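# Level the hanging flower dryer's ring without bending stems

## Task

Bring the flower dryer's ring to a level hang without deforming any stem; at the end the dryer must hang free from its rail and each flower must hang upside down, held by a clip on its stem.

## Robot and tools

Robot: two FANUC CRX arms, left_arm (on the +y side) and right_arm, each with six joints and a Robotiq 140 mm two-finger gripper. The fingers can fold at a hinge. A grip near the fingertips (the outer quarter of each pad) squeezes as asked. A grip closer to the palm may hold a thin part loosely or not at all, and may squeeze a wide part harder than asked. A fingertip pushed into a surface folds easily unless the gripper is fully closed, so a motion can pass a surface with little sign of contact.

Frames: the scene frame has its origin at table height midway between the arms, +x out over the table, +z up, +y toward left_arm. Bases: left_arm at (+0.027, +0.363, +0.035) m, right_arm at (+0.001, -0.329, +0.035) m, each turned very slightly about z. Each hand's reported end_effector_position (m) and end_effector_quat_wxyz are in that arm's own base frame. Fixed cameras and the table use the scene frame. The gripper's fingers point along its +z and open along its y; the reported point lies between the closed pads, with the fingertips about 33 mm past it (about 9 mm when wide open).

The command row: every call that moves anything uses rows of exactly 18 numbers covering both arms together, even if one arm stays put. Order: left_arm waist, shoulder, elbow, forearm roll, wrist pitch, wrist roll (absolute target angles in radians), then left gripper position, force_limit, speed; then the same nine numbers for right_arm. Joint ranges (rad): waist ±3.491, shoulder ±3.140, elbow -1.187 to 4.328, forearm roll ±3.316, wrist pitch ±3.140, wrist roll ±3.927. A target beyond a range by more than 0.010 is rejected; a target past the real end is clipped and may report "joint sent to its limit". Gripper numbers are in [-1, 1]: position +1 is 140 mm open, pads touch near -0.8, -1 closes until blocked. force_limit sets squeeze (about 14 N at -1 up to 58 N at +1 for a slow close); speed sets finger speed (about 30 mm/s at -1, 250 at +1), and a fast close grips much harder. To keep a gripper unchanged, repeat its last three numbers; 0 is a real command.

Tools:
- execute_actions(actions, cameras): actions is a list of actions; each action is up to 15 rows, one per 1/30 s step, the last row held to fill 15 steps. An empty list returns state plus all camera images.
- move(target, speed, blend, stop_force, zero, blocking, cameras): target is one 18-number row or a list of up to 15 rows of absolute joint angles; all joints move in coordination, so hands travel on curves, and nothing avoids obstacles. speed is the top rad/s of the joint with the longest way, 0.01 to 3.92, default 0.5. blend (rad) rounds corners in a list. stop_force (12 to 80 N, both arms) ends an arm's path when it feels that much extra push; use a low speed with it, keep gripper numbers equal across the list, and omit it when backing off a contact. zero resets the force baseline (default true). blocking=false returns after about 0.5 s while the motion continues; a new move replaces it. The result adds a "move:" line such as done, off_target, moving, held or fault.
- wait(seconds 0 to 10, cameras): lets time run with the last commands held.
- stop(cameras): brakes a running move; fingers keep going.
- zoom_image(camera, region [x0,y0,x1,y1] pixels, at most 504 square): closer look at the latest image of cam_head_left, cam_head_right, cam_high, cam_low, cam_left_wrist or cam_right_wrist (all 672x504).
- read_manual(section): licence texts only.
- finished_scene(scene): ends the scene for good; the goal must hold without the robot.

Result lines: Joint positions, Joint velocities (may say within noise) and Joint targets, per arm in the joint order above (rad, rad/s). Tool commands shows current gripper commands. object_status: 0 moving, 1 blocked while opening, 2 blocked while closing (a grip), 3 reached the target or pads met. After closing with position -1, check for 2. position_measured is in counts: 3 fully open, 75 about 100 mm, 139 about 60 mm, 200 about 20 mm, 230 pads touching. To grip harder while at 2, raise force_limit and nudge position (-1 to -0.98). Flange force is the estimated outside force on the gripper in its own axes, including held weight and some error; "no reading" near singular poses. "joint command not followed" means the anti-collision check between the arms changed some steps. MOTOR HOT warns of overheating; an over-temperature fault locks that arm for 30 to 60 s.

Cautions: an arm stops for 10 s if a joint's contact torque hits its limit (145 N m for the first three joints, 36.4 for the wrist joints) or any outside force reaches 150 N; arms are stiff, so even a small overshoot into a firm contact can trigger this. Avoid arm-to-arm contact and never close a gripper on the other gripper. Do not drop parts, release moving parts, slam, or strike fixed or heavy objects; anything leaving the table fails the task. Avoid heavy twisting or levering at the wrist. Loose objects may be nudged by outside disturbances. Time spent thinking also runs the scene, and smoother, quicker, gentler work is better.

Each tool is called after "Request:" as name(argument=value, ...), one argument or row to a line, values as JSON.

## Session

Request:
execute_actions(
  actions=[],
)

Request:
zoom_image(
  camera="cam_head_right",
  region=[200, 60, 440, 300],
)

Request:
zoom_image(
  camera="cam_high",
  region=[170, 130, 490, 390],
)

Request:
zoom_image(
  camera="cam_low",
  region=[280, 100, 420, 280],
)

Scene clock: 0.00 s.
left_arm: end_effector_position=(+0.3439, -0.2492, +0.3550) position_measured=3 object_status=3 end_effector_quat_wxyz=(-0.003, -0.457, +0.889, +0.037) | right_arm: end_effector_position=(+0.3000, +0.1540, +0.3071) position_measured=3 object_status=3 end_effector_quat_wxyz=(+0.039, +0.977, -0.028, +0.210)
Joint positions: left_arm=[-0.357 0.039 0.326 -0.049 -1.916 -0.279] | right_arm=[1.386 -0.544 -0.448 0.432 -1.669 0.169]
Joint velocities: within noise
Flange force (N): no reading
Joint targets: left_arm=[-0.357 0.039 0.326 -0.049 -1.916 -0.279] | right_arm=[1.386 -0.544 -0.448 0.432 -1.669 0.169]
Tool commands: left_gripper/position=+1.0 left_gripper/force_limit=+1.0 left_gripper/speed=+1.0 right_gripper/position=+1.0 right_gripper/force_limit=+1.0 right_gripper/speed=+1.0
camera_calibration:
cam_left_wrist: T_world_to_cam=[[-0.814105, 0.575214, 0.0797654, 0.402968], [0.562218, 0.746304, 0.356289, -0.127351], [0.145413, 0.334902, -0.930965, 0.507446], [0, 0, 0, 1]] pos_world=[0.325868, -0.306695, 0.485645]
cam_right_wrist: T_world_to_cam=[[-0.0697027, -0.996849, 0.0378707, 0.17677], [-0.993468, 0.0659279, -0.0931411, 0.320978], [0.0903508, -0.0441155, -0.994932, 0.431443], [0, 0, 0, 1]] pos_world=[0.292221, 0.174085, 0.452459]

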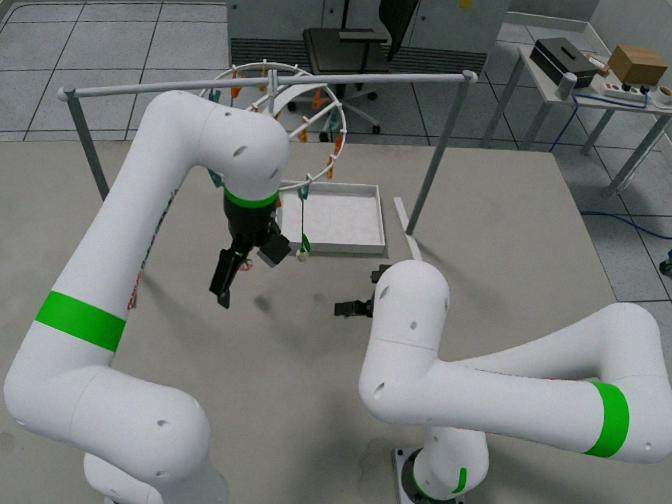

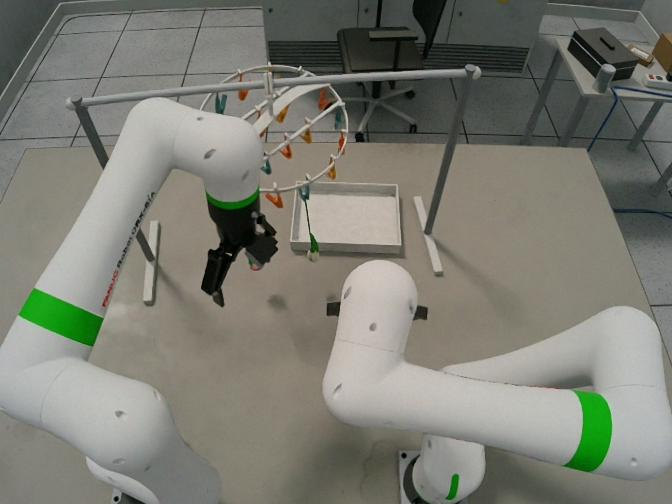

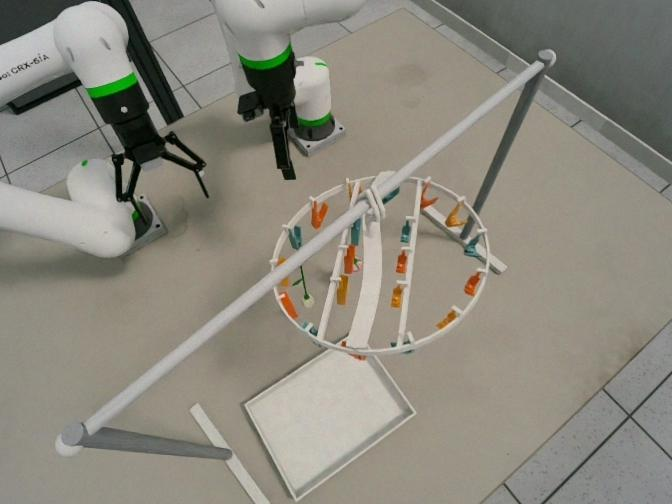

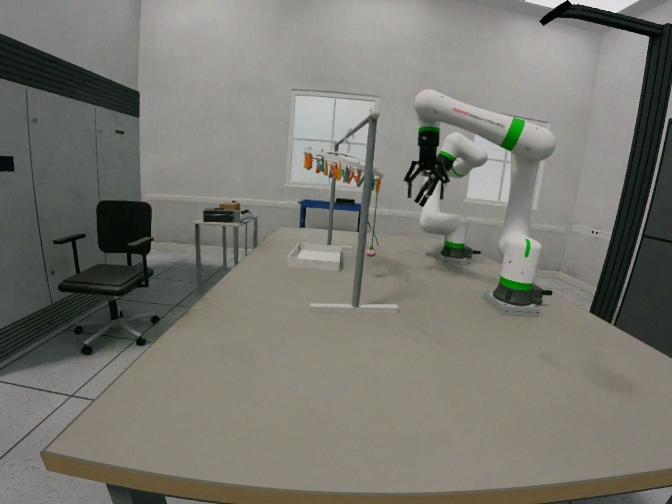

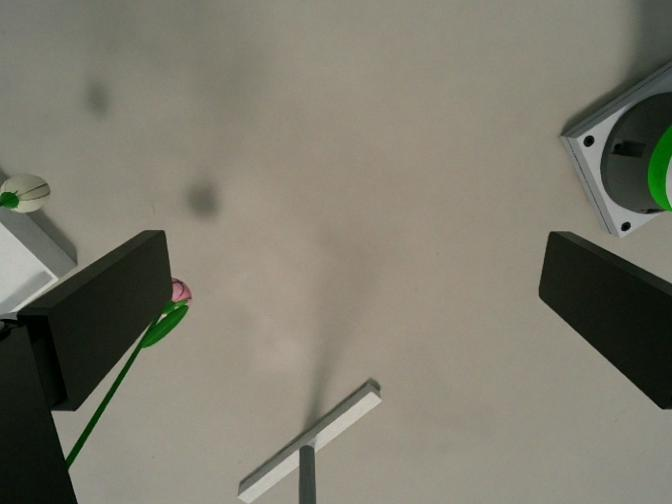

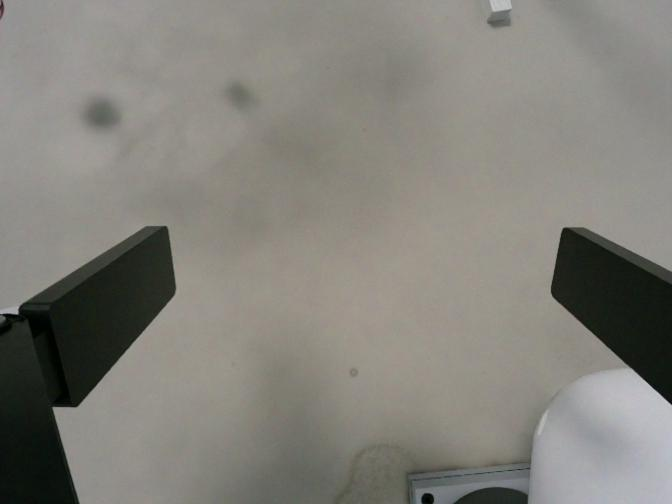

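Scaled by 2.100 from the camera's 672x504 image, which has a finer 960x720 frame.

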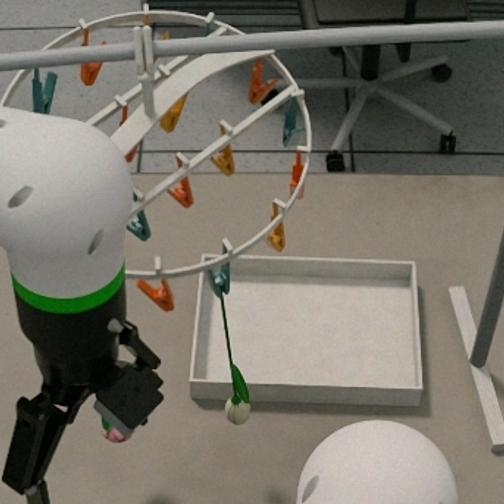

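Scaled by 1.575 from the camera's 672x504 image, which has a finer 960x720 frame.

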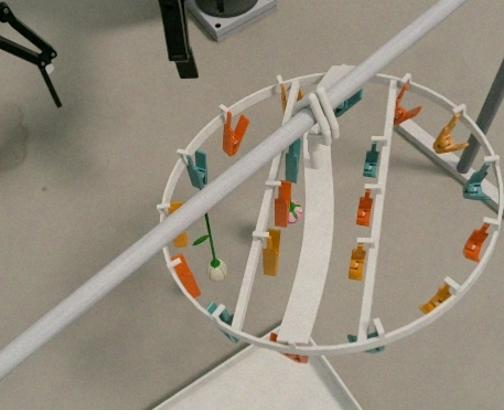

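Scaled by 2.800 from the camera's 672x504 image, which has a finer 960x720 frame.

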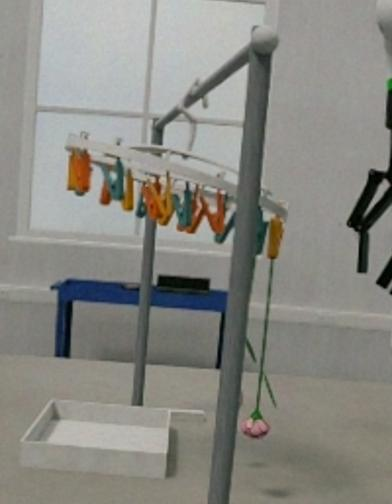

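Request:
move(
  target=[0.3,-0.345,-1.136,0,0.791,1.571,-0.08,1,0,0.719,-0.874,-1.021,0,0.25,1.571,-0.2,-1,0],
  speed=1.0,
  cameras=["cam_right_wrist","cam_left_wrist","cam_head_right","cam_high"],
)

Request:
zoom_image(
  camera="cam_head_right",
  region=[190, 60, 370, 290],
)

Request:
zoom_image(
  camera="cam_right_wrist",
  region=[150, 60, 500, 330],
)

Scene clock: 9.40 s.
left_arm: end_effector_position=(+0.5354, +0.0295, +0.2651) position_measured=139 object_status=3 end_effector_quat_wxyz=(-0.106, +0.699, +0.106, +0.699) | right_arm: end_effector_position=(+0.4359, +0.2088, +0.4218) position_measured=154 object_status=3 end_effector_quat_wxyz=(-0.261, +0.627, +0.236, +0.695)
Joint positions: left_arm=[0.3 -0.345 -1.136 0 0.791 1.571] | right_arm=[0.719 -0.874 -1.021 0 0.25 1.571]
Flange force (N): no reading
Joint targets: left_arm=[0.300 -0.345 -1.136 0.000 0.791 1.571] | right_arm=[0.719 -0.874 -1.021 0.000 0.250 1.571]
move: done
camera_calibration:
cam_left_wrist: T_world_to_cam=[[0.284367, -0.958707, 0.00397432, -0.117059], [-0.314923, -0.0973247, -0.944114, 0.428182], [0.905516, 0.267223, -0.329595, -0.261851], [0, 0, 0, 1]] pos_world=[0.405243, -0.00058015, 0.318413]
cam_right_wrist: T_world_to_cam=[[0.677457, -0.735538, -0.00602379, -0.125267], [-0.170968, -0.149492, -0.97387, 0.52115], [0.715418, 0.660784, -0.227028, -0.20787], [0, 0, 0, 1]] pos_world=[0.322677, 0.123126, 0.459585]
Images, in order (width x height): cam_head_right 672x504, cam_high 672x504, cam_left_wrist 672x504, cam_right_wrist 672x504.

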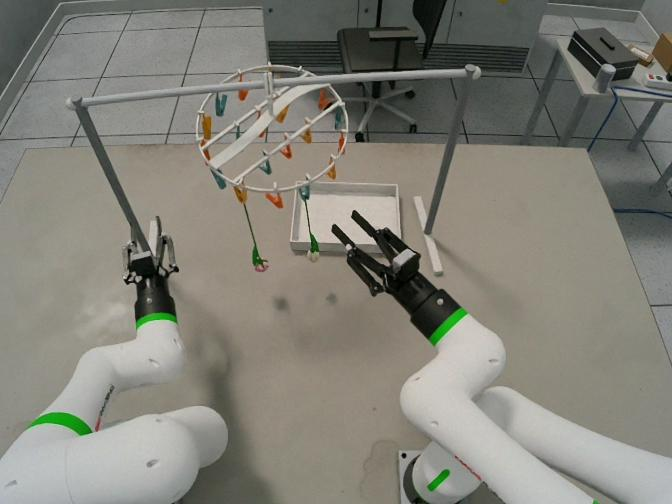

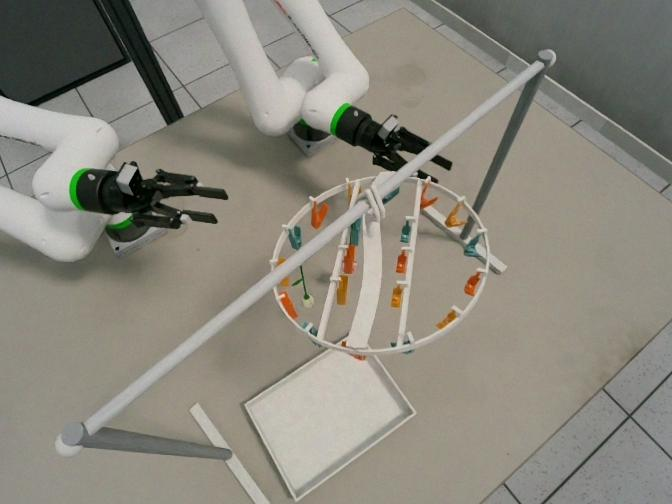

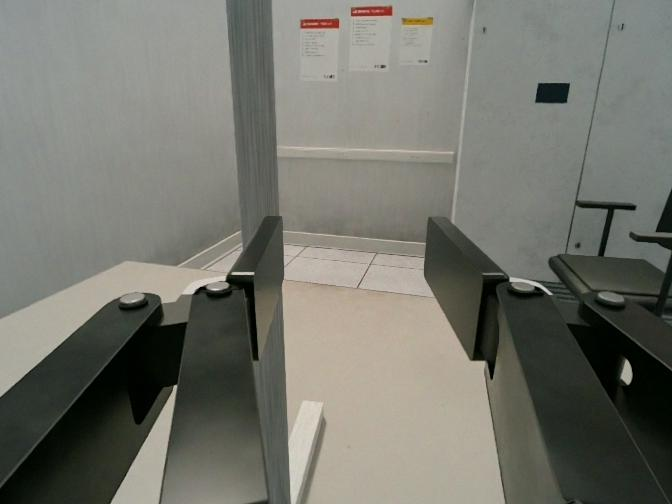

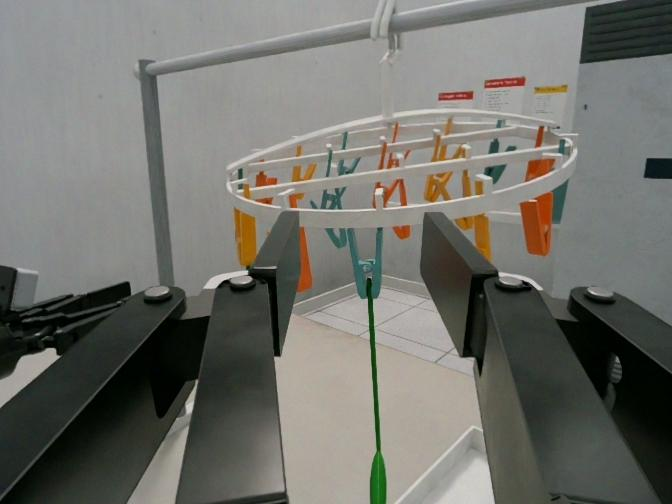

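Scaled by 2.191 from the camera's 672x504 image, which has a finer 960x720 frame.

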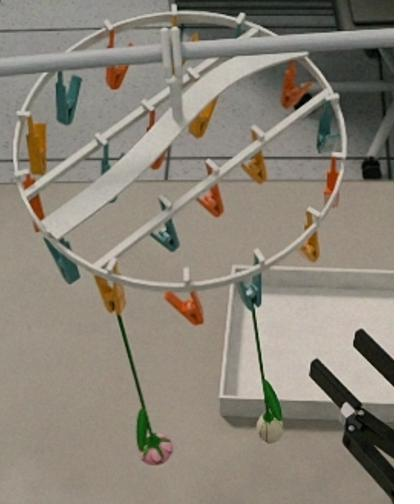

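Scaled by 1.440 from the camera's 672x504 image, which has a finer 960x720 frame.

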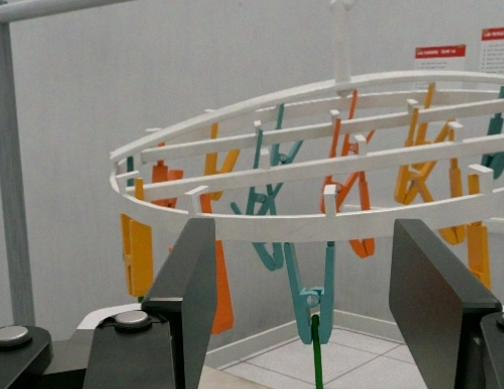

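Request:
move(
  target=[-0.36,-0.345,-1.136,0,0.791,1.571,-0.2,1,0,0.705,-0.4864,-0.9398,0,0.5534,1.571,-0.2,-1,0],
  speed=0.6,
  cameras=["cam_right_wrist","cam_left_wrist"],
)

Request:
zoom_image(
  camera="cam_right_wrist",
  region=[260, 130, 480, 330],
)

Scene clock: 27.90 s.
left_arm: end_effector_position=(+0.4411, -0.3049, +0.2651) position_measured=154 object_status=3 end_effector_quat_wxyz=(+0.127, +0.696, -0.127, +0.696) | right_arm: end_effector_position=(+0.5029, +0.2572, +0.3947) position_measured=154 object_status=3 end_effector_quat_wxyz=(-0.256, +0.630, +0.232, +0.696)
Joint positions: left_arm=[-0.36 -0.345 -1.136 0 0.791 1.571] | right_arm=[0.705 -0.486 -0.94 0 0.553 1.571]
Flange force (N): no reading
Joint targets: left_arm=[-0.360 -0.345 -1.136 0.000 0.791 1.571] | right_arm=[0.705 -0.486 -0.940 0.000 0.553 1.571]
move: done
camera_calibration:
cam_left_wrist: T_world_to_cam=[[-0.363064, -0.931756, 0.00388404, -0.117036], [-0.308447, 0.116253, -0.944111, 0.428188], [0.87923, -0.343971, -0.329604, -0.261827], [0, 0, 0, 1]] pos_world=[0.319788, -0.248888, 0.318413]
cam_right_wrist: T_world_to_cam=[[0.667052, -0.744986, -0.00611137, -0.127475], [-0.175267, -0.148948, -0.973189, 0.515164], [0.724102, 0.650238, -0.229927, -0.294353], [0, 0, 0, 1]] pos_world=[0.388465, 0.173165, 0.432893]
Images, in order (width x height): cam_left_wrist 672x504, cam_right_wrist 672x504.

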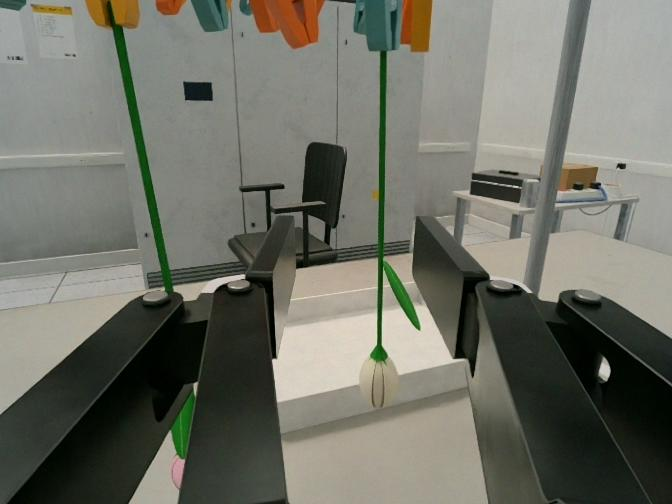

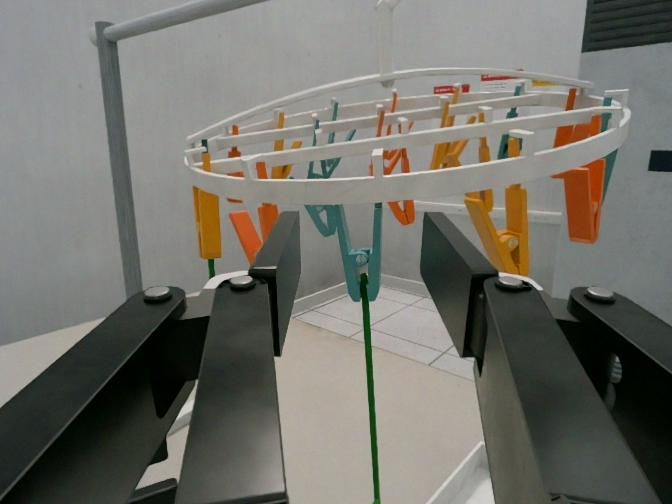

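Scaled by 2.291 from the camera's 672x504 image, which has a finer 960x720 frame.

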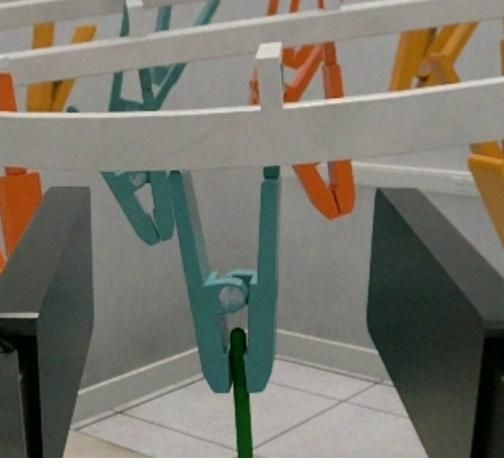

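Request:
move(
  target=[
    [-0.394,-0.095,-1.0386,0,0.9436,1.571,-0.2,-1,-1,0.705,-0.4864,-0.9398,0,0.5534,1.571,-0.2,-1,-1],
    [-0.394,0.121,-0.8179,0,0.9389,1.571,-0.2,-1,-1,0.705,-0.4864,-0.9398,0,0.5534,1.571,-0.2,-1,-1],
    [-0.394,0.121,-0.8179,0,0.9389,1.571,-1,-1,-1,0.705,-0.2084,-0.7833,0,0.6749,1.571,-0.2,-1,-1],
  ],
  speed=[0.5,0.25,0.2],
  cameras=["cam_right_wrist","cam_left_wrist"],
)

Request:
zoom_image(
  camera="cam_right_wrist",
  region=[260, 130, 480, 350],
)

Scene clock: 50.67 s.
left_arm: end_effector_position=(+0.5595, -0.3734, +0.2450) position_measured=224 object_status=0 end_effector_quat_wxyz=(+0.138, +0.693, -0.138, +0.693) | right_arm: end_effector_position=(+0.5647, +0.3098, +0.3879) position_measured=154 object_status=3 end_effector_quat_wxyz=(-0.256, +0.630, +0.232, +0.696)
Joint positions: left_arm=[-0.394 0.121 -0.818 0 0.939 1.571] | right_arm=[0.705 -0.208 -0.783 0 0.675 1.571]
Flange force (N): left_arm=[-0.5 0.4 0.0] | right_arm=[-0.6 -1.4 0.5]
Joint targets: left_arm=[-0.394 0.121 -0.818 0.000 0.939 1.571] | right_arm=[0.705 -0.208 -0.783 0.000 0.675 1.571]
move: done
camera_calibration:
cam_left_wrist: T_world_to_cam=[[-0.394569, -0.918858, 0.00394798, -0.115355], [-0.304341, 0.126631, -0.944109, 0.45528], [0.867002, -0.373718, -0.329611, -0.4004], [0, 0, 0, 1]] pos_world=[0.440192, -0.313284, 0.298313]
cam_right_wrist: T_world_to_cam=[[0.667051, -0.744987, -0.00611293, -0.129553], [-0.175338, -0.14901, -0.973166, 0.527249], [0.724085, 0.650223, -0.230022, -0.374817], [0, 0, 0, 1]] pos_world=[0.450265, 0.225765, 0.426093]
Images, in order (width x height): cam_left_wrist 672x504, cam_right_wrist 672x504.

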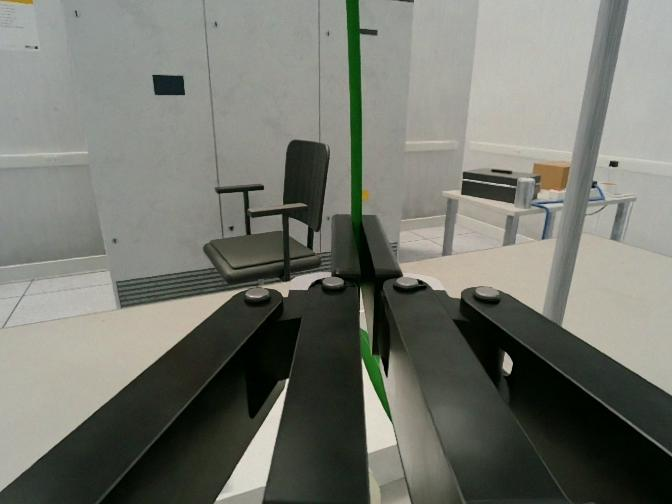

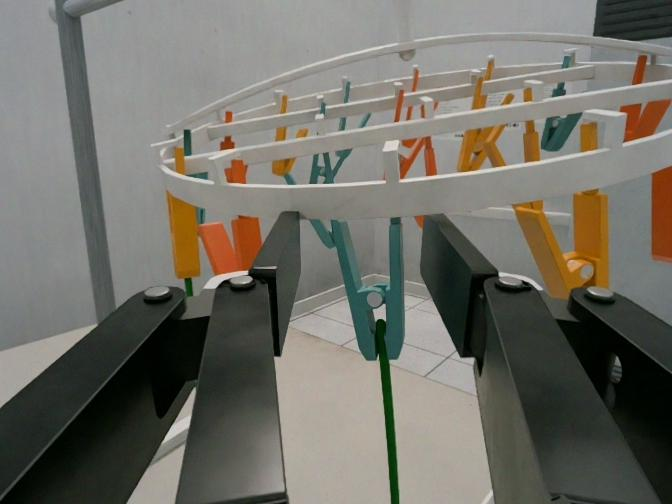

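Scaled by 2.291 from the camera's 672x504 image, which has a finer 960x720 frame.

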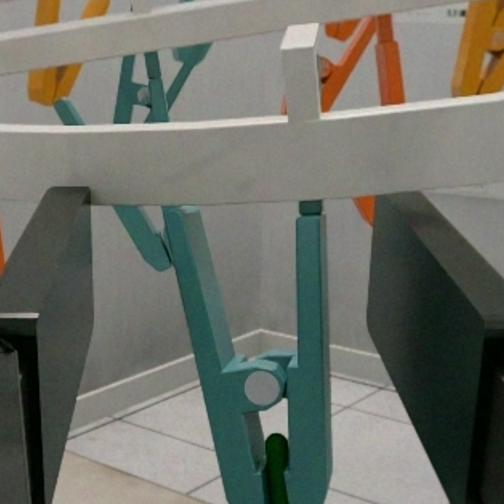

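Request:
move(
  target=[
    [-0.394,0.121,-0.8179,0,0.9389,1.571,-1,-1,-1,0.7,-0.1688,-0.7524,0,0.6836,1.571,-0.2,-1,-1],
    [-0.394,0.121,-0.8179,0,0.9389,1.571,-1,-1,-1,0.7,-0.1688,-0.7524,0,0.6836,1.571,-1,-0.05,-1],
  ],
  speed=0.15,
  cameras=["cam_right_wrist"],
)

Request:
zoom_image(
  camera="cam_right_wrist",
  region=[260, 170, 480, 390],
)

Scene clock: 58.33 s.
left_arm: end_effector_position=(+0.5595, -0.3734, +0.2450) position_measured=224 object_status=2 end_effector_quat_wxyz=(+0.138, +0.693, -0.138, +0.693) | right_arm: end_effector_position=(+0.5769, +0.3159, +0.3879) position_measured=194 object_status=0 end_effector_quat_wxyz=(-0.254, +0.630, +0.230, +0.697)
Joint positions: left_arm=[-0.394 0.121 -0.818 0 0.939 1.571] | right_arm=[0.7 -0.169 -0.752 0 0.684 1.571]
Flange force (N): left_arm=[-1.0 0.5 -0.2] | right_arm=[-0.3 -2.8 2.3]
Joint targets: left_arm=[-0.394 0.121 -0.818 0.000 0.939 1.571] | right_arm=[0.700 -0.169 -0.752 0.000 0.684 1.571]
move: done
camera_calibration:
cam_right_wrist: T_world_to_cam=[[0.663369, -0.748268, -0.00603438, -0.129989], [-0.175868, -0.148065, -0.973215, 0.530363], [0.727332, 0.646662, -0.229818, -0.388485], [0, 0, 0, 1]] pos_world=[0.462062, 0.23248, 0.426092]
Images, in order (width x height): cam_right_wrist 672x504.

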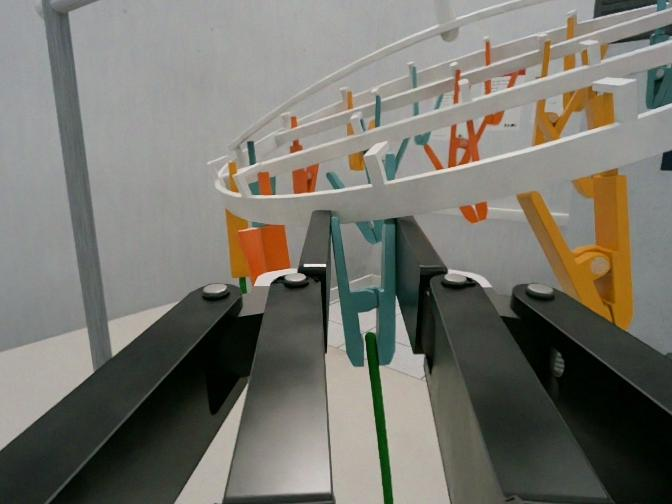

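Scaled by 2.291 from the camera's 672x504 image, which has a finer 960x720 frame.

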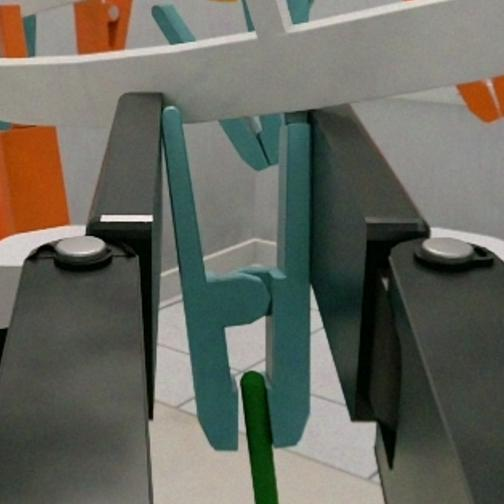

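Request:
move(
  target=[
    [-0.394,0.121,-0.8179,0,0.9389,1.571,-1,-1,-1,0.7,-0.1688,-0.7524,0,0.6836,1.571,-0.98,-0.05,-1],
  ],
  speed=0.15,
  cameras=["cam_right_wrist"],
)

Request:
zoom_image(
  camera="cam_right_wrist",
  region=[260, 170, 480, 390],
)

Scene clock: 61.83 s.
left_arm: end_effector_position=(+0.5595, -0.3734, +0.2450) position_measured=224 object_status=2 end_effector_quat_wxyz=(+0.138, +0.693, -0.138, +0.693) | right_arm: end_effector_position=(+0.5768, +0.3159, +0.3878) position_measured=194 object_status=2 end_effector_quat_wxyz=(-0.254, +0.630, +0.230, +0.697)
Joint positions: left_arm=[-0.394 0.121 -0.818 0 0.939 1.571] | right_arm=[0.7 -0.169 -0.752 0 0.684 1.571]
Flange force (N): left_arm=[-2.1 -0.1 -0.9] | right_arm=[-0.1 -2.2 2.9]
Joint targets: left_arm=[-0.394 0.121 -0.818 0.000 0.939 1.571] | right_arm=[0.700 -0.169 -0.752 0.000 0.684 1.571]
move: done
camera_calibration:
cam_right_wrist: T_world_to_cam=[[0.663417, -0.748225, -0.00604253, -0.130094], [-0.176017, -0.148208, -0.973166, 0.530333], [0.727252, 0.646679, -0.230024, -0.388322], [0, 0, 0, 1]] pos_world=[0.462062, 0.232379, 0.425993]
Images, in order (width x height): cam_right_wrist 672x504.

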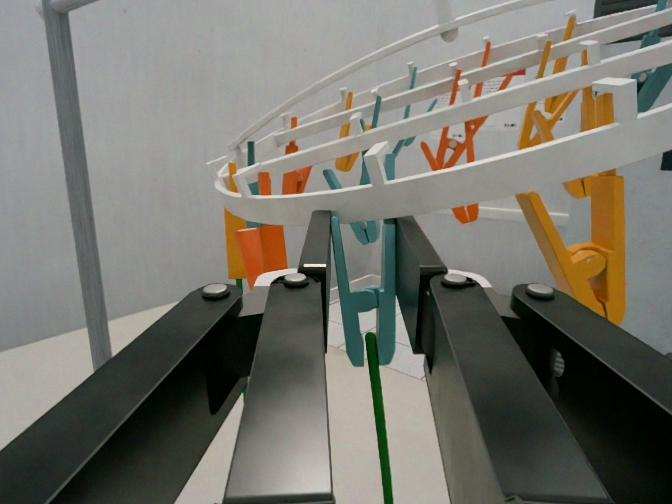

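Scaled by 2.291 from the camera's 672x504 image, which has a finer 960x720 frame.

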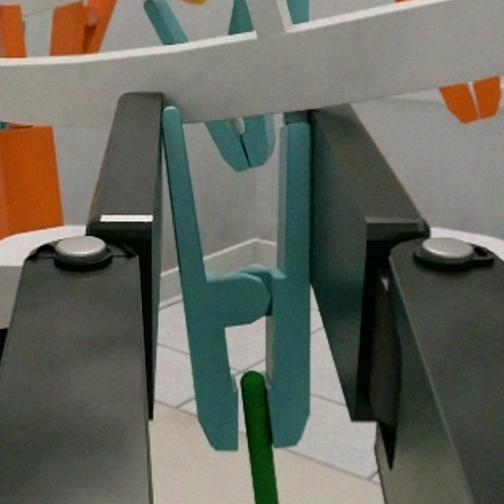

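Request:
move(
  target=[
    [-0.394,0.2747,-0.8323,0,1.107,1.571,-1,-1,-1,0.7,-0.1688,-0.7524,0,0.6836,1.571,-0.98,-0.05,-1],
    [-0.394,0.0537,-1.107,0,1.1607,1.571,-1,-1,-1,0.7,-0.1688,-0.7524,0,0.6836,1.571,-0.98,-0.05,-1],
    [-0.394,0.0537,-1.107,0,1.1607,1.571,-1,-1,-1,0.7,-0.1688,-0.7524,0,0.6836,1.571,-0.2,-1,-1],
  ],
  speed=0.2,
  cameras=["cam_right_wrist","cam_left_wrist","cam_high"],
)

Scene clock: 72.23 s.
left_arm: end_effector_position=(+0.4579, -0.3312, +0.2001) position_measured=224 object_status=2 end_effector_quat_wxyz=(+0.138, +0.693, -0.138, +0.693) | right_arm: end_effector_position=(+0.5768, +0.3159, +0.3878) position_measured=154 object_status=0 end_effector_quat_wxyz=(-0.254, +0.630, +0.230, +0.697)
Joint positions: left_arm=[-0.394 0.054 -1.107 0 1.161 1.571] | right_arm=[0.7 -0.169 -0.752 0 0.684 1.571]
Flange force (N): left_arm=[-1.7 0.2 0.1] | right_arm=[-1.0 -2.0 1.1]
Joint targets: left_arm=[-0.394 0.054 -1.107 0.000 1.161 1.571] | right_arm=[0.700 -0.169 -0.752 0.000 0.684 1.571]
move: done
camera_calibration:
cam_left_wrist: T_world_to_cam=[[-0.394569, -0.918858, 0.00394798, -0.11649], [-0.304341, 0.126631, -0.944109, 0.376624], [0.867002, -0.373718, -0.329611, -0.311341], [0, 0, 0, 1]] pos_world=[0.338592, -0.271084, 0.253413]
cam_right_wrist: T_world_to_cam=[[0.663406, -0.748235, -0.00610591, -0.130059], [-0.17606, -0.148158, -0.973166, 0.530341], [0.727252, 0.646679, -0.230023, -0.388322], [0, 0, 0, 1]] pos_world=[0.462062, 0.232379, 0.425993]
Images, in order (width x height): cam_high 672x504, cam_left_wrist 672x504, cam_right_wrist 672x504.

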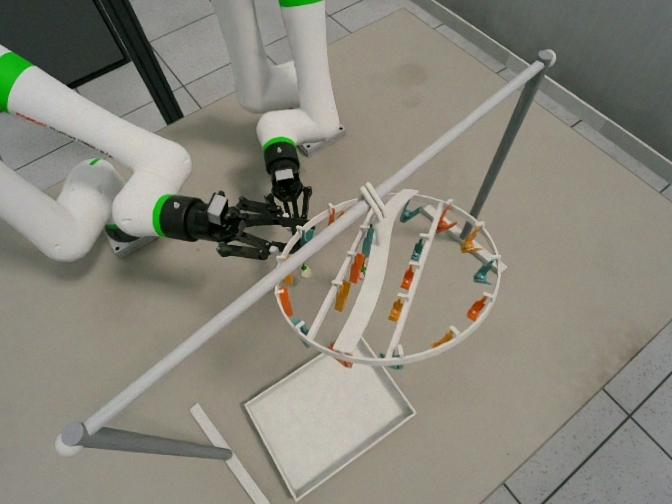

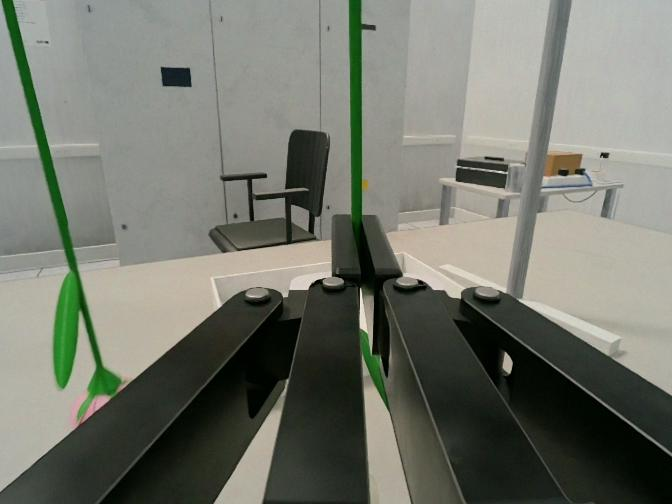

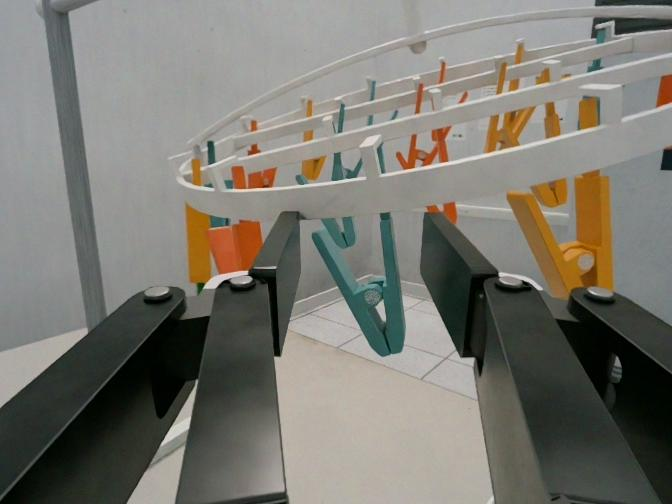

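Request:
move(
  target=[
    [-0.394,0.0537,-1.107,0,1.1607,1.571,-1,-1,-1,0.7,-0.2067,-0.7222,0,0.6155,1.571,-0.2,-1,-1],
    [-0.394,0.0537,-1.107,0,1.1607,1.571,-1,-1,-1,0.7915,-0.1377,-0.6662,0,0.6285,1.571,-0.2,-1,-1],
    [-0.394,0.0537,-1.107,0,1.1607,1.571,-1,-1,-1,0.857,-0.0603,-0.5972,0,0.6369,1.571,-0.2,-1,-1],
    [-0.394,0.0537,-1.107,0,1.1607,1.571,-1,-1,-1,0.857,-0.7415,-0.936,0,0.2945,1.571,-0.2,-1,-1],
    [-0.394,0.0537,-1.107,0,1.1607,1.571,-1,-1,-1,0.62,-0.7415,-0.936,0,0.2945,1.571,-0.2,-1,-1],
  ],
  speed=[0.1,0.12,0.12,0.4,0.4],
  blend=[0.01,0.02,0.003,0.04,0],
  cameras=["cam_right_wrist","cam_high"],
)

Scene clock: 90.57 s.
left_arm: end_effector_position=(+0.4579, -0.3312, +0.2001) position_measured=224 object_status=2 end_effector_quat_wxyz=(+0.138, +0.693, -0.138, +0.693) | right_arm: end_effector_position=(+0.4822, +0.1846, +0.4398) position_measured=154 object_status=3 end_effector_quat_wxyz=(-0.226, +0.639, +0.205, +0.706)
Joint positions: left_arm=[-0.394 0.054 -1.107 0 1.161 1.571] | right_arm=[0.62 -0.742 -0.936 0 0.294 1.571]
Flange force (N): left_arm=[-1.5 1.3 -0.2] | right_arm=no reading
Joint targets: left_arm=[-0.394 0.054 -1.107 0.000 1.161 1.571] | right_arm=[0.620 -0.742 -0.936 0.000 0.294 1.571]
move: done
camera_calibration:
cam_right_wrist: T_world_to_cam=[[0.60148, -0.798864, -0.00607562, -0.126016], [-0.18724, -0.133575, -0.97319, 0.547556], [0.776635, 0.586492, -0.229922, -0.235376], [0, 0, 0, 1]] pos_world=[0.361122, 0.110516, 0.477993]
Images, in order (width x height): cam_high 672x504, cam_right_wrist 672x504.

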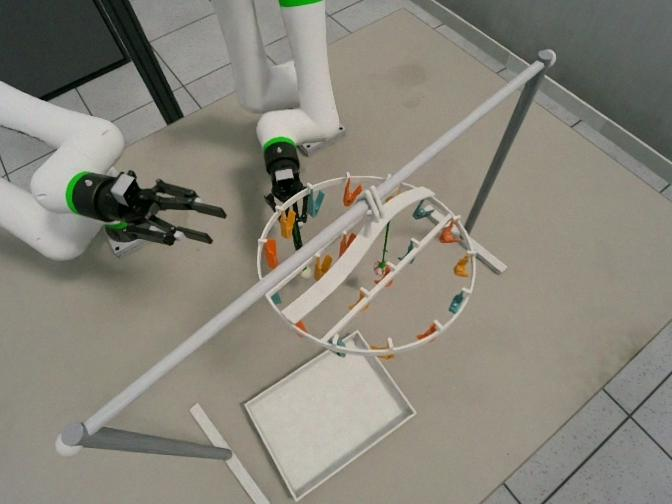

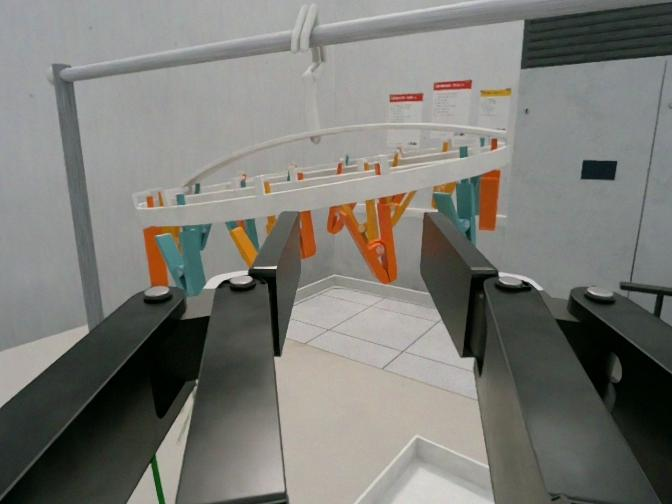

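Request:
move(
  target=[
    [-0.394,0.0537,-1.107,0,1.1607,1.571,-1,-1,-1,0.598,-0.7415,-0.936,0,0.2945,1.571,-0.2,-1,-1],
    [-0.394,0.0537,-1.107,0,1.1607,1.571,-1,-1,-1,0.598,-0.261,-0.7183,0,0.5573,1.571,-0.2,-1,-1],
    [-0.394,0.0537,-1.107,0,1.1607,1.571,-1,-1,-1,0.74,-0.2182,-0.6861,0,0.5679,1.571,-0.2,-1,-1],
    [-0.394,0.0537,-1.107,0,1.1607,1.571,-1,-1,-1,0.86,-0.1104,-0.5972,0,0.5868,1.571,-0.2,-1,-1],
    [-0.394,0.0537,-1.107,0,1.1607,1.571,-1,-1,-1,0.86,-0.7415,-0.936,0,0.2945,1.571,-0.2,-1,-1],
    [-0.394,0.0537,-1.107,0,1.1607,1.571,-1,-1,-1,0.65,-0.7415,-0.936,0,0.2945,1.571,-0.2,-1,-1],
  ],
  speed=[0.3,0.25,0.12,0.12,0.4,0.4],
  blend=[0.01,0.003,0.02,0.003,0.04,0],
  cameras=["cam_right_wrist","cam_high"],
)

Scene clock: 116.03 s.
left_arm: end_effector_position=(+0.4579, -0.3312, +0.2001) position_measured=224 object_status=2 end_effector_quat_wxyz=(+0.138, +0.693, -0.138, +0.693) | right_arm: end_effector_position=(+0.4765, +0.1990, +0.4399) position_measured=154 object_status=3 end_effector_quat_wxyz=(-0.237, +0.636, +0.214, +0.703)
Joint positions: left_arm=[-0.394 0.054 -1.107 0 1.161 1.571] | right_arm=[0.65 -0.742 -0.936 0 0.294 1.571]
Flange force (N): left_arm=[-0.2 -0.2 -0.2] | right_arm=no reading
Joint targets: left_arm=[-0.394 0.054 -1.107 0.000 1.161 1.571] | right_arm=[0.650 -0.742 -0.936 0.000 0.294 1.571]
move: done
camera_calibration:
cam_right_wrist: T_world_to_cam=[[0.625205, -0.780437, -0.00599836, -0.12604], [-0.183184, -0.139269, -0.973164, 0.547575], [0.758658, 0.609526, -0.230035, -0.235319], [0, 0, 0, 1]] pos_world=[0.357635, 0.121327, 0.477993]
Images, in order (width x height): cam_high 672x504, cam_right_wrist 672x504.

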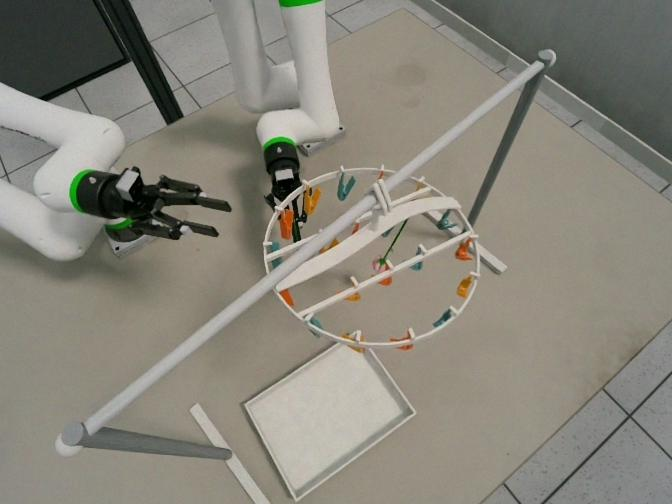

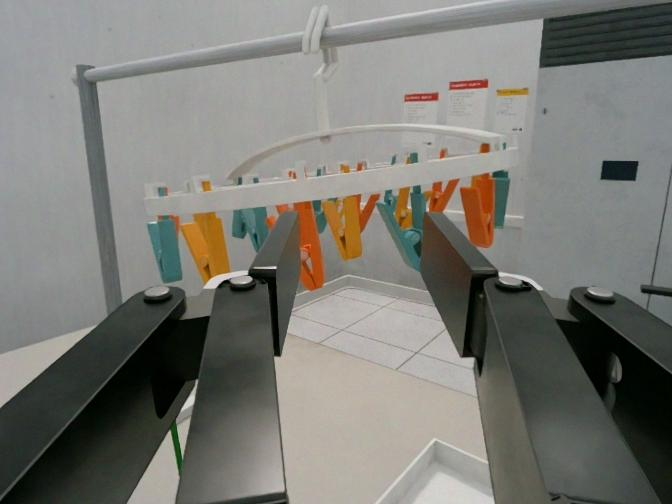

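Request:
move(
  target=[
    [-0.394,0.0537,-1.107,0,1.1607,1.571,-1,-1,-1,0.586,-0.7415,-0.936,0,0.2945,1.571,-0.2,-1,-1],
    [-0.394,0.0537,-1.107,0,1.1607,1.571,-1,-1,-1,0.586,-0.2017,-0.6629,0,0.5612,1.571,-0.2,-1,-1],
    [-0.394,0.0537,-1.107,0,1.1607,1.571,-1,-1,-1,0.73,-0.2017,-0.6629,0,0.5612,1.571,-0.2,-1,-1],
    [-0.394,0.0537,-1.107,0,1.1607,1.571,-1,-1,-1,0.857,-0.0897,-0.5684,0,0.5787,1.571,-0.2,-1,-1],
  ],
  speed=[0.3,0.25,0.1,0.1],
  blend=[0.01,0.003,0.02,0],
  cameras=["cam_right_wrist","cam_high"],
)

Scene clock: 133.30 s.
left_arm: end_effector_position=(+0.4579, -0.3312, +0.2001) position_measured=224 object_status=2 end_effector_quat_wxyz=(+0.138, +0.693, -0.138, +0.693) | right_arm: end_effector_position=(+0.5564, +0.4437, +0.4309) position_measured=154 object_status=3 end_effector_quat_wxyz=(-0.308, +0.610, +0.279, +0.675)
Joint positions: left_arm=[-0.394 0.054 -1.107 0 1.161 1.571] | right_arm=[0.857 -0.09 -0.568 0 0.579 1.571]
Flange force (N): left_arm=[-0.4 0.3 -0.9] | right_arm=[-0.6 -3.5 3.1]
Joint targets: left_arm=[-0.394 0.054 -1.107 0.000 1.161 1.571] | right_arm=[0.857 -0.090 -0.568 0.000 0.579 1.571]
move: done
camera_calibration:
cam_right_wrist: T_world_to_cam=[[0.772218, -0.635329, -0.00614372, -0.13112], [-0.15076, -0.173832, -0.973167, 0.584933], [0.617213, 0.752423, -0.230018, -0.431874], [0, 0, 0, 1]] pos_world=[0.455995, 0.343328, 0.469093]
Images, in order (width x height): cam_high 672x504, cam_right_wrist 672x504.

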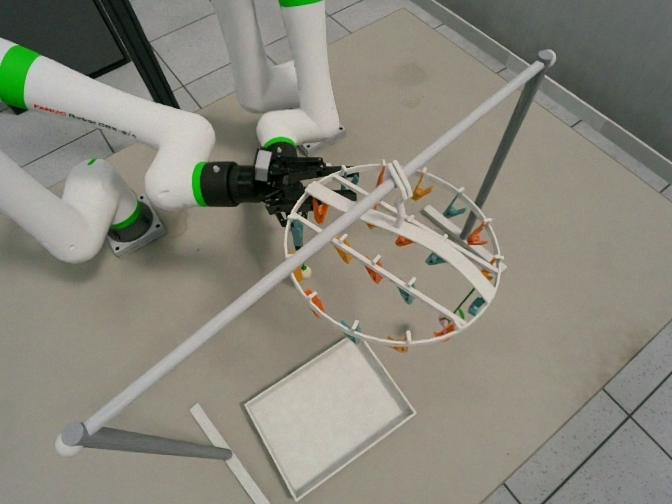

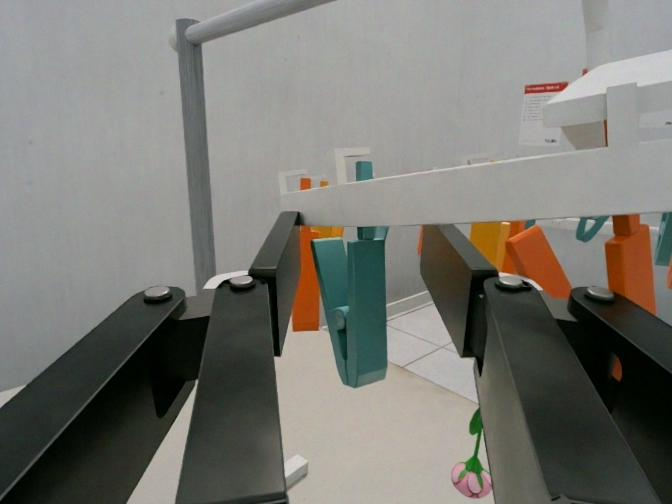

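Request:
move(
  target=[
    [-0.394,0.0537,-1.107,0,1.1607,1.571,-1,-1,-1,0.857,-0.7415,-0.936,0,0.2945,1.571,-0.2,-1,-1],
    [-0.394,0.0537,-1.107,0,1.1607,1.571,-1,-1,-1,0.70,-0.7545,-0.8933,0,0.2388,1.571,-0.2,-1,-1],
  ],
  speed=[0.35,0.35],
  blend=[0.03,0],
)

Request:
wait(
  seconds=2,
  cameras=["cam_right_wrist","cam_high"],
)

Request:
zoom_image(
  camera="cam_right_wrist",
  region=[200, 100, 520, 320],
)

Scene clock: 148.13 s.
left_arm: end_effector_position=(+0.4579, -0.3312, +0.2001) position_measured=224 object_status=2 end_effector_quat_wxyz=(+0.138, +0.693, -0.138, +0.693) | right_arm: end_effector_position=(+0.4660, +0.2226, +0.4598) position_measured=154 object_status=3 end_effector_quat_wxyz=(-0.254, +0.630, +0.230, +0.697)
Joint positions: left_arm=[-0.394 0.054 -1.107 0 1.161 1.571] | right_arm=[0.7 -0.754 -0.893 0 0.239 1.571]
Flange force (N): left_arm=[-0.5 0.5 -1.0] | right_arm=no reading
Joint targets: left_arm=[-0.394 0.054 -1.107 0.000 1.161 1.571] | right_arm=[0.700 -0.754 -0.893 0.000 0.239 1.571]
move: done

Scene clock: 150.13 s.
left_arm: end_effector_position=(+0.4579, -0.3312, +0.2001) position_measured=224 object_status=2 end_effector_quat_wxyz=(+0.138, +0.693, -0.138, +0.693) | right_arm: end_effector_position=(+0.4660, +0.2225, +0.4598) position_measured=154 object_status=3 end_effector_quat_wxyz=(-0.254, +0.630, +0.230, +0.697)
Joint positions: left_arm=[-0.394 0.054 -1.107 0 1.161 1.571] | right_arm=[0.7 -0.755 -0.893 0 0.239 1.571]
Flange force (N): left_arm=[-2.1 1.6 0.4] | right_arm=no reading
Joint targets: left_arm=[-0.394 0.054 -1.107 0.000 1.161 1.571] | right_arm=[0.700 -0.754 -0.893 0.000 0.239 1.571]
Tool commands: left_gripper/position=-1.0 left_gripper/force_limit=-1.0 left_gripper/speed=-1.0 right_gripper/position=-0.2 right_gripper/force_limit=-1.0 right_gripper/speed=-1.0
wait: 2.00 s; at rest by 0.17 s
camera_calibration:
cam_right_wrist: T_world_to_cam=[[0.663417, -0.748225, -0.00604253, -0.125895], [-0.176017, -0.148208, -0.973166, 0.567053], [0.727252, 0.646679, -0.230024, -0.230773], [0, 0, 0, 1]] pos_world=[0.351162, 0.139079, 0.497993]
Images, in order (width x height): cam_high 672x504, cam_right_wrist 672x504.

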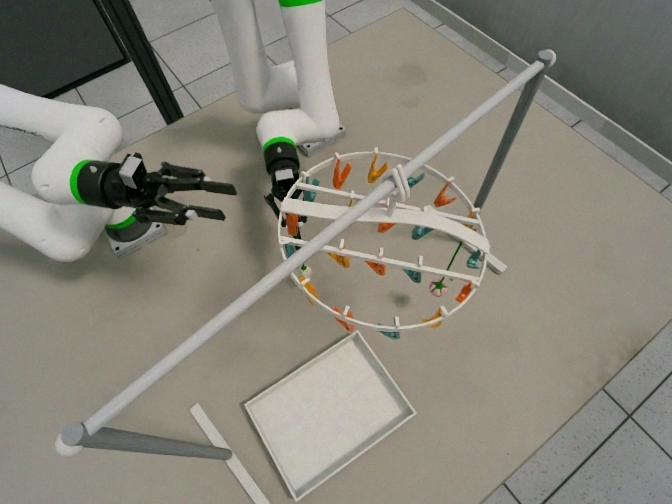

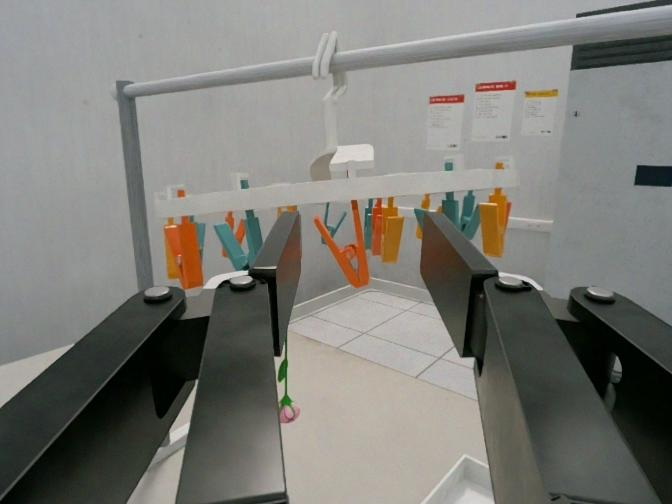

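Scaled by 1.575 from the camera's 672x504 image, which has a finer 960x720 frame.

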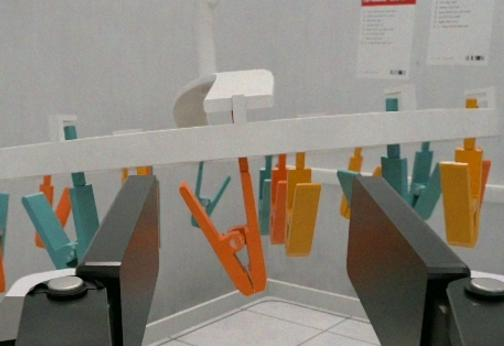

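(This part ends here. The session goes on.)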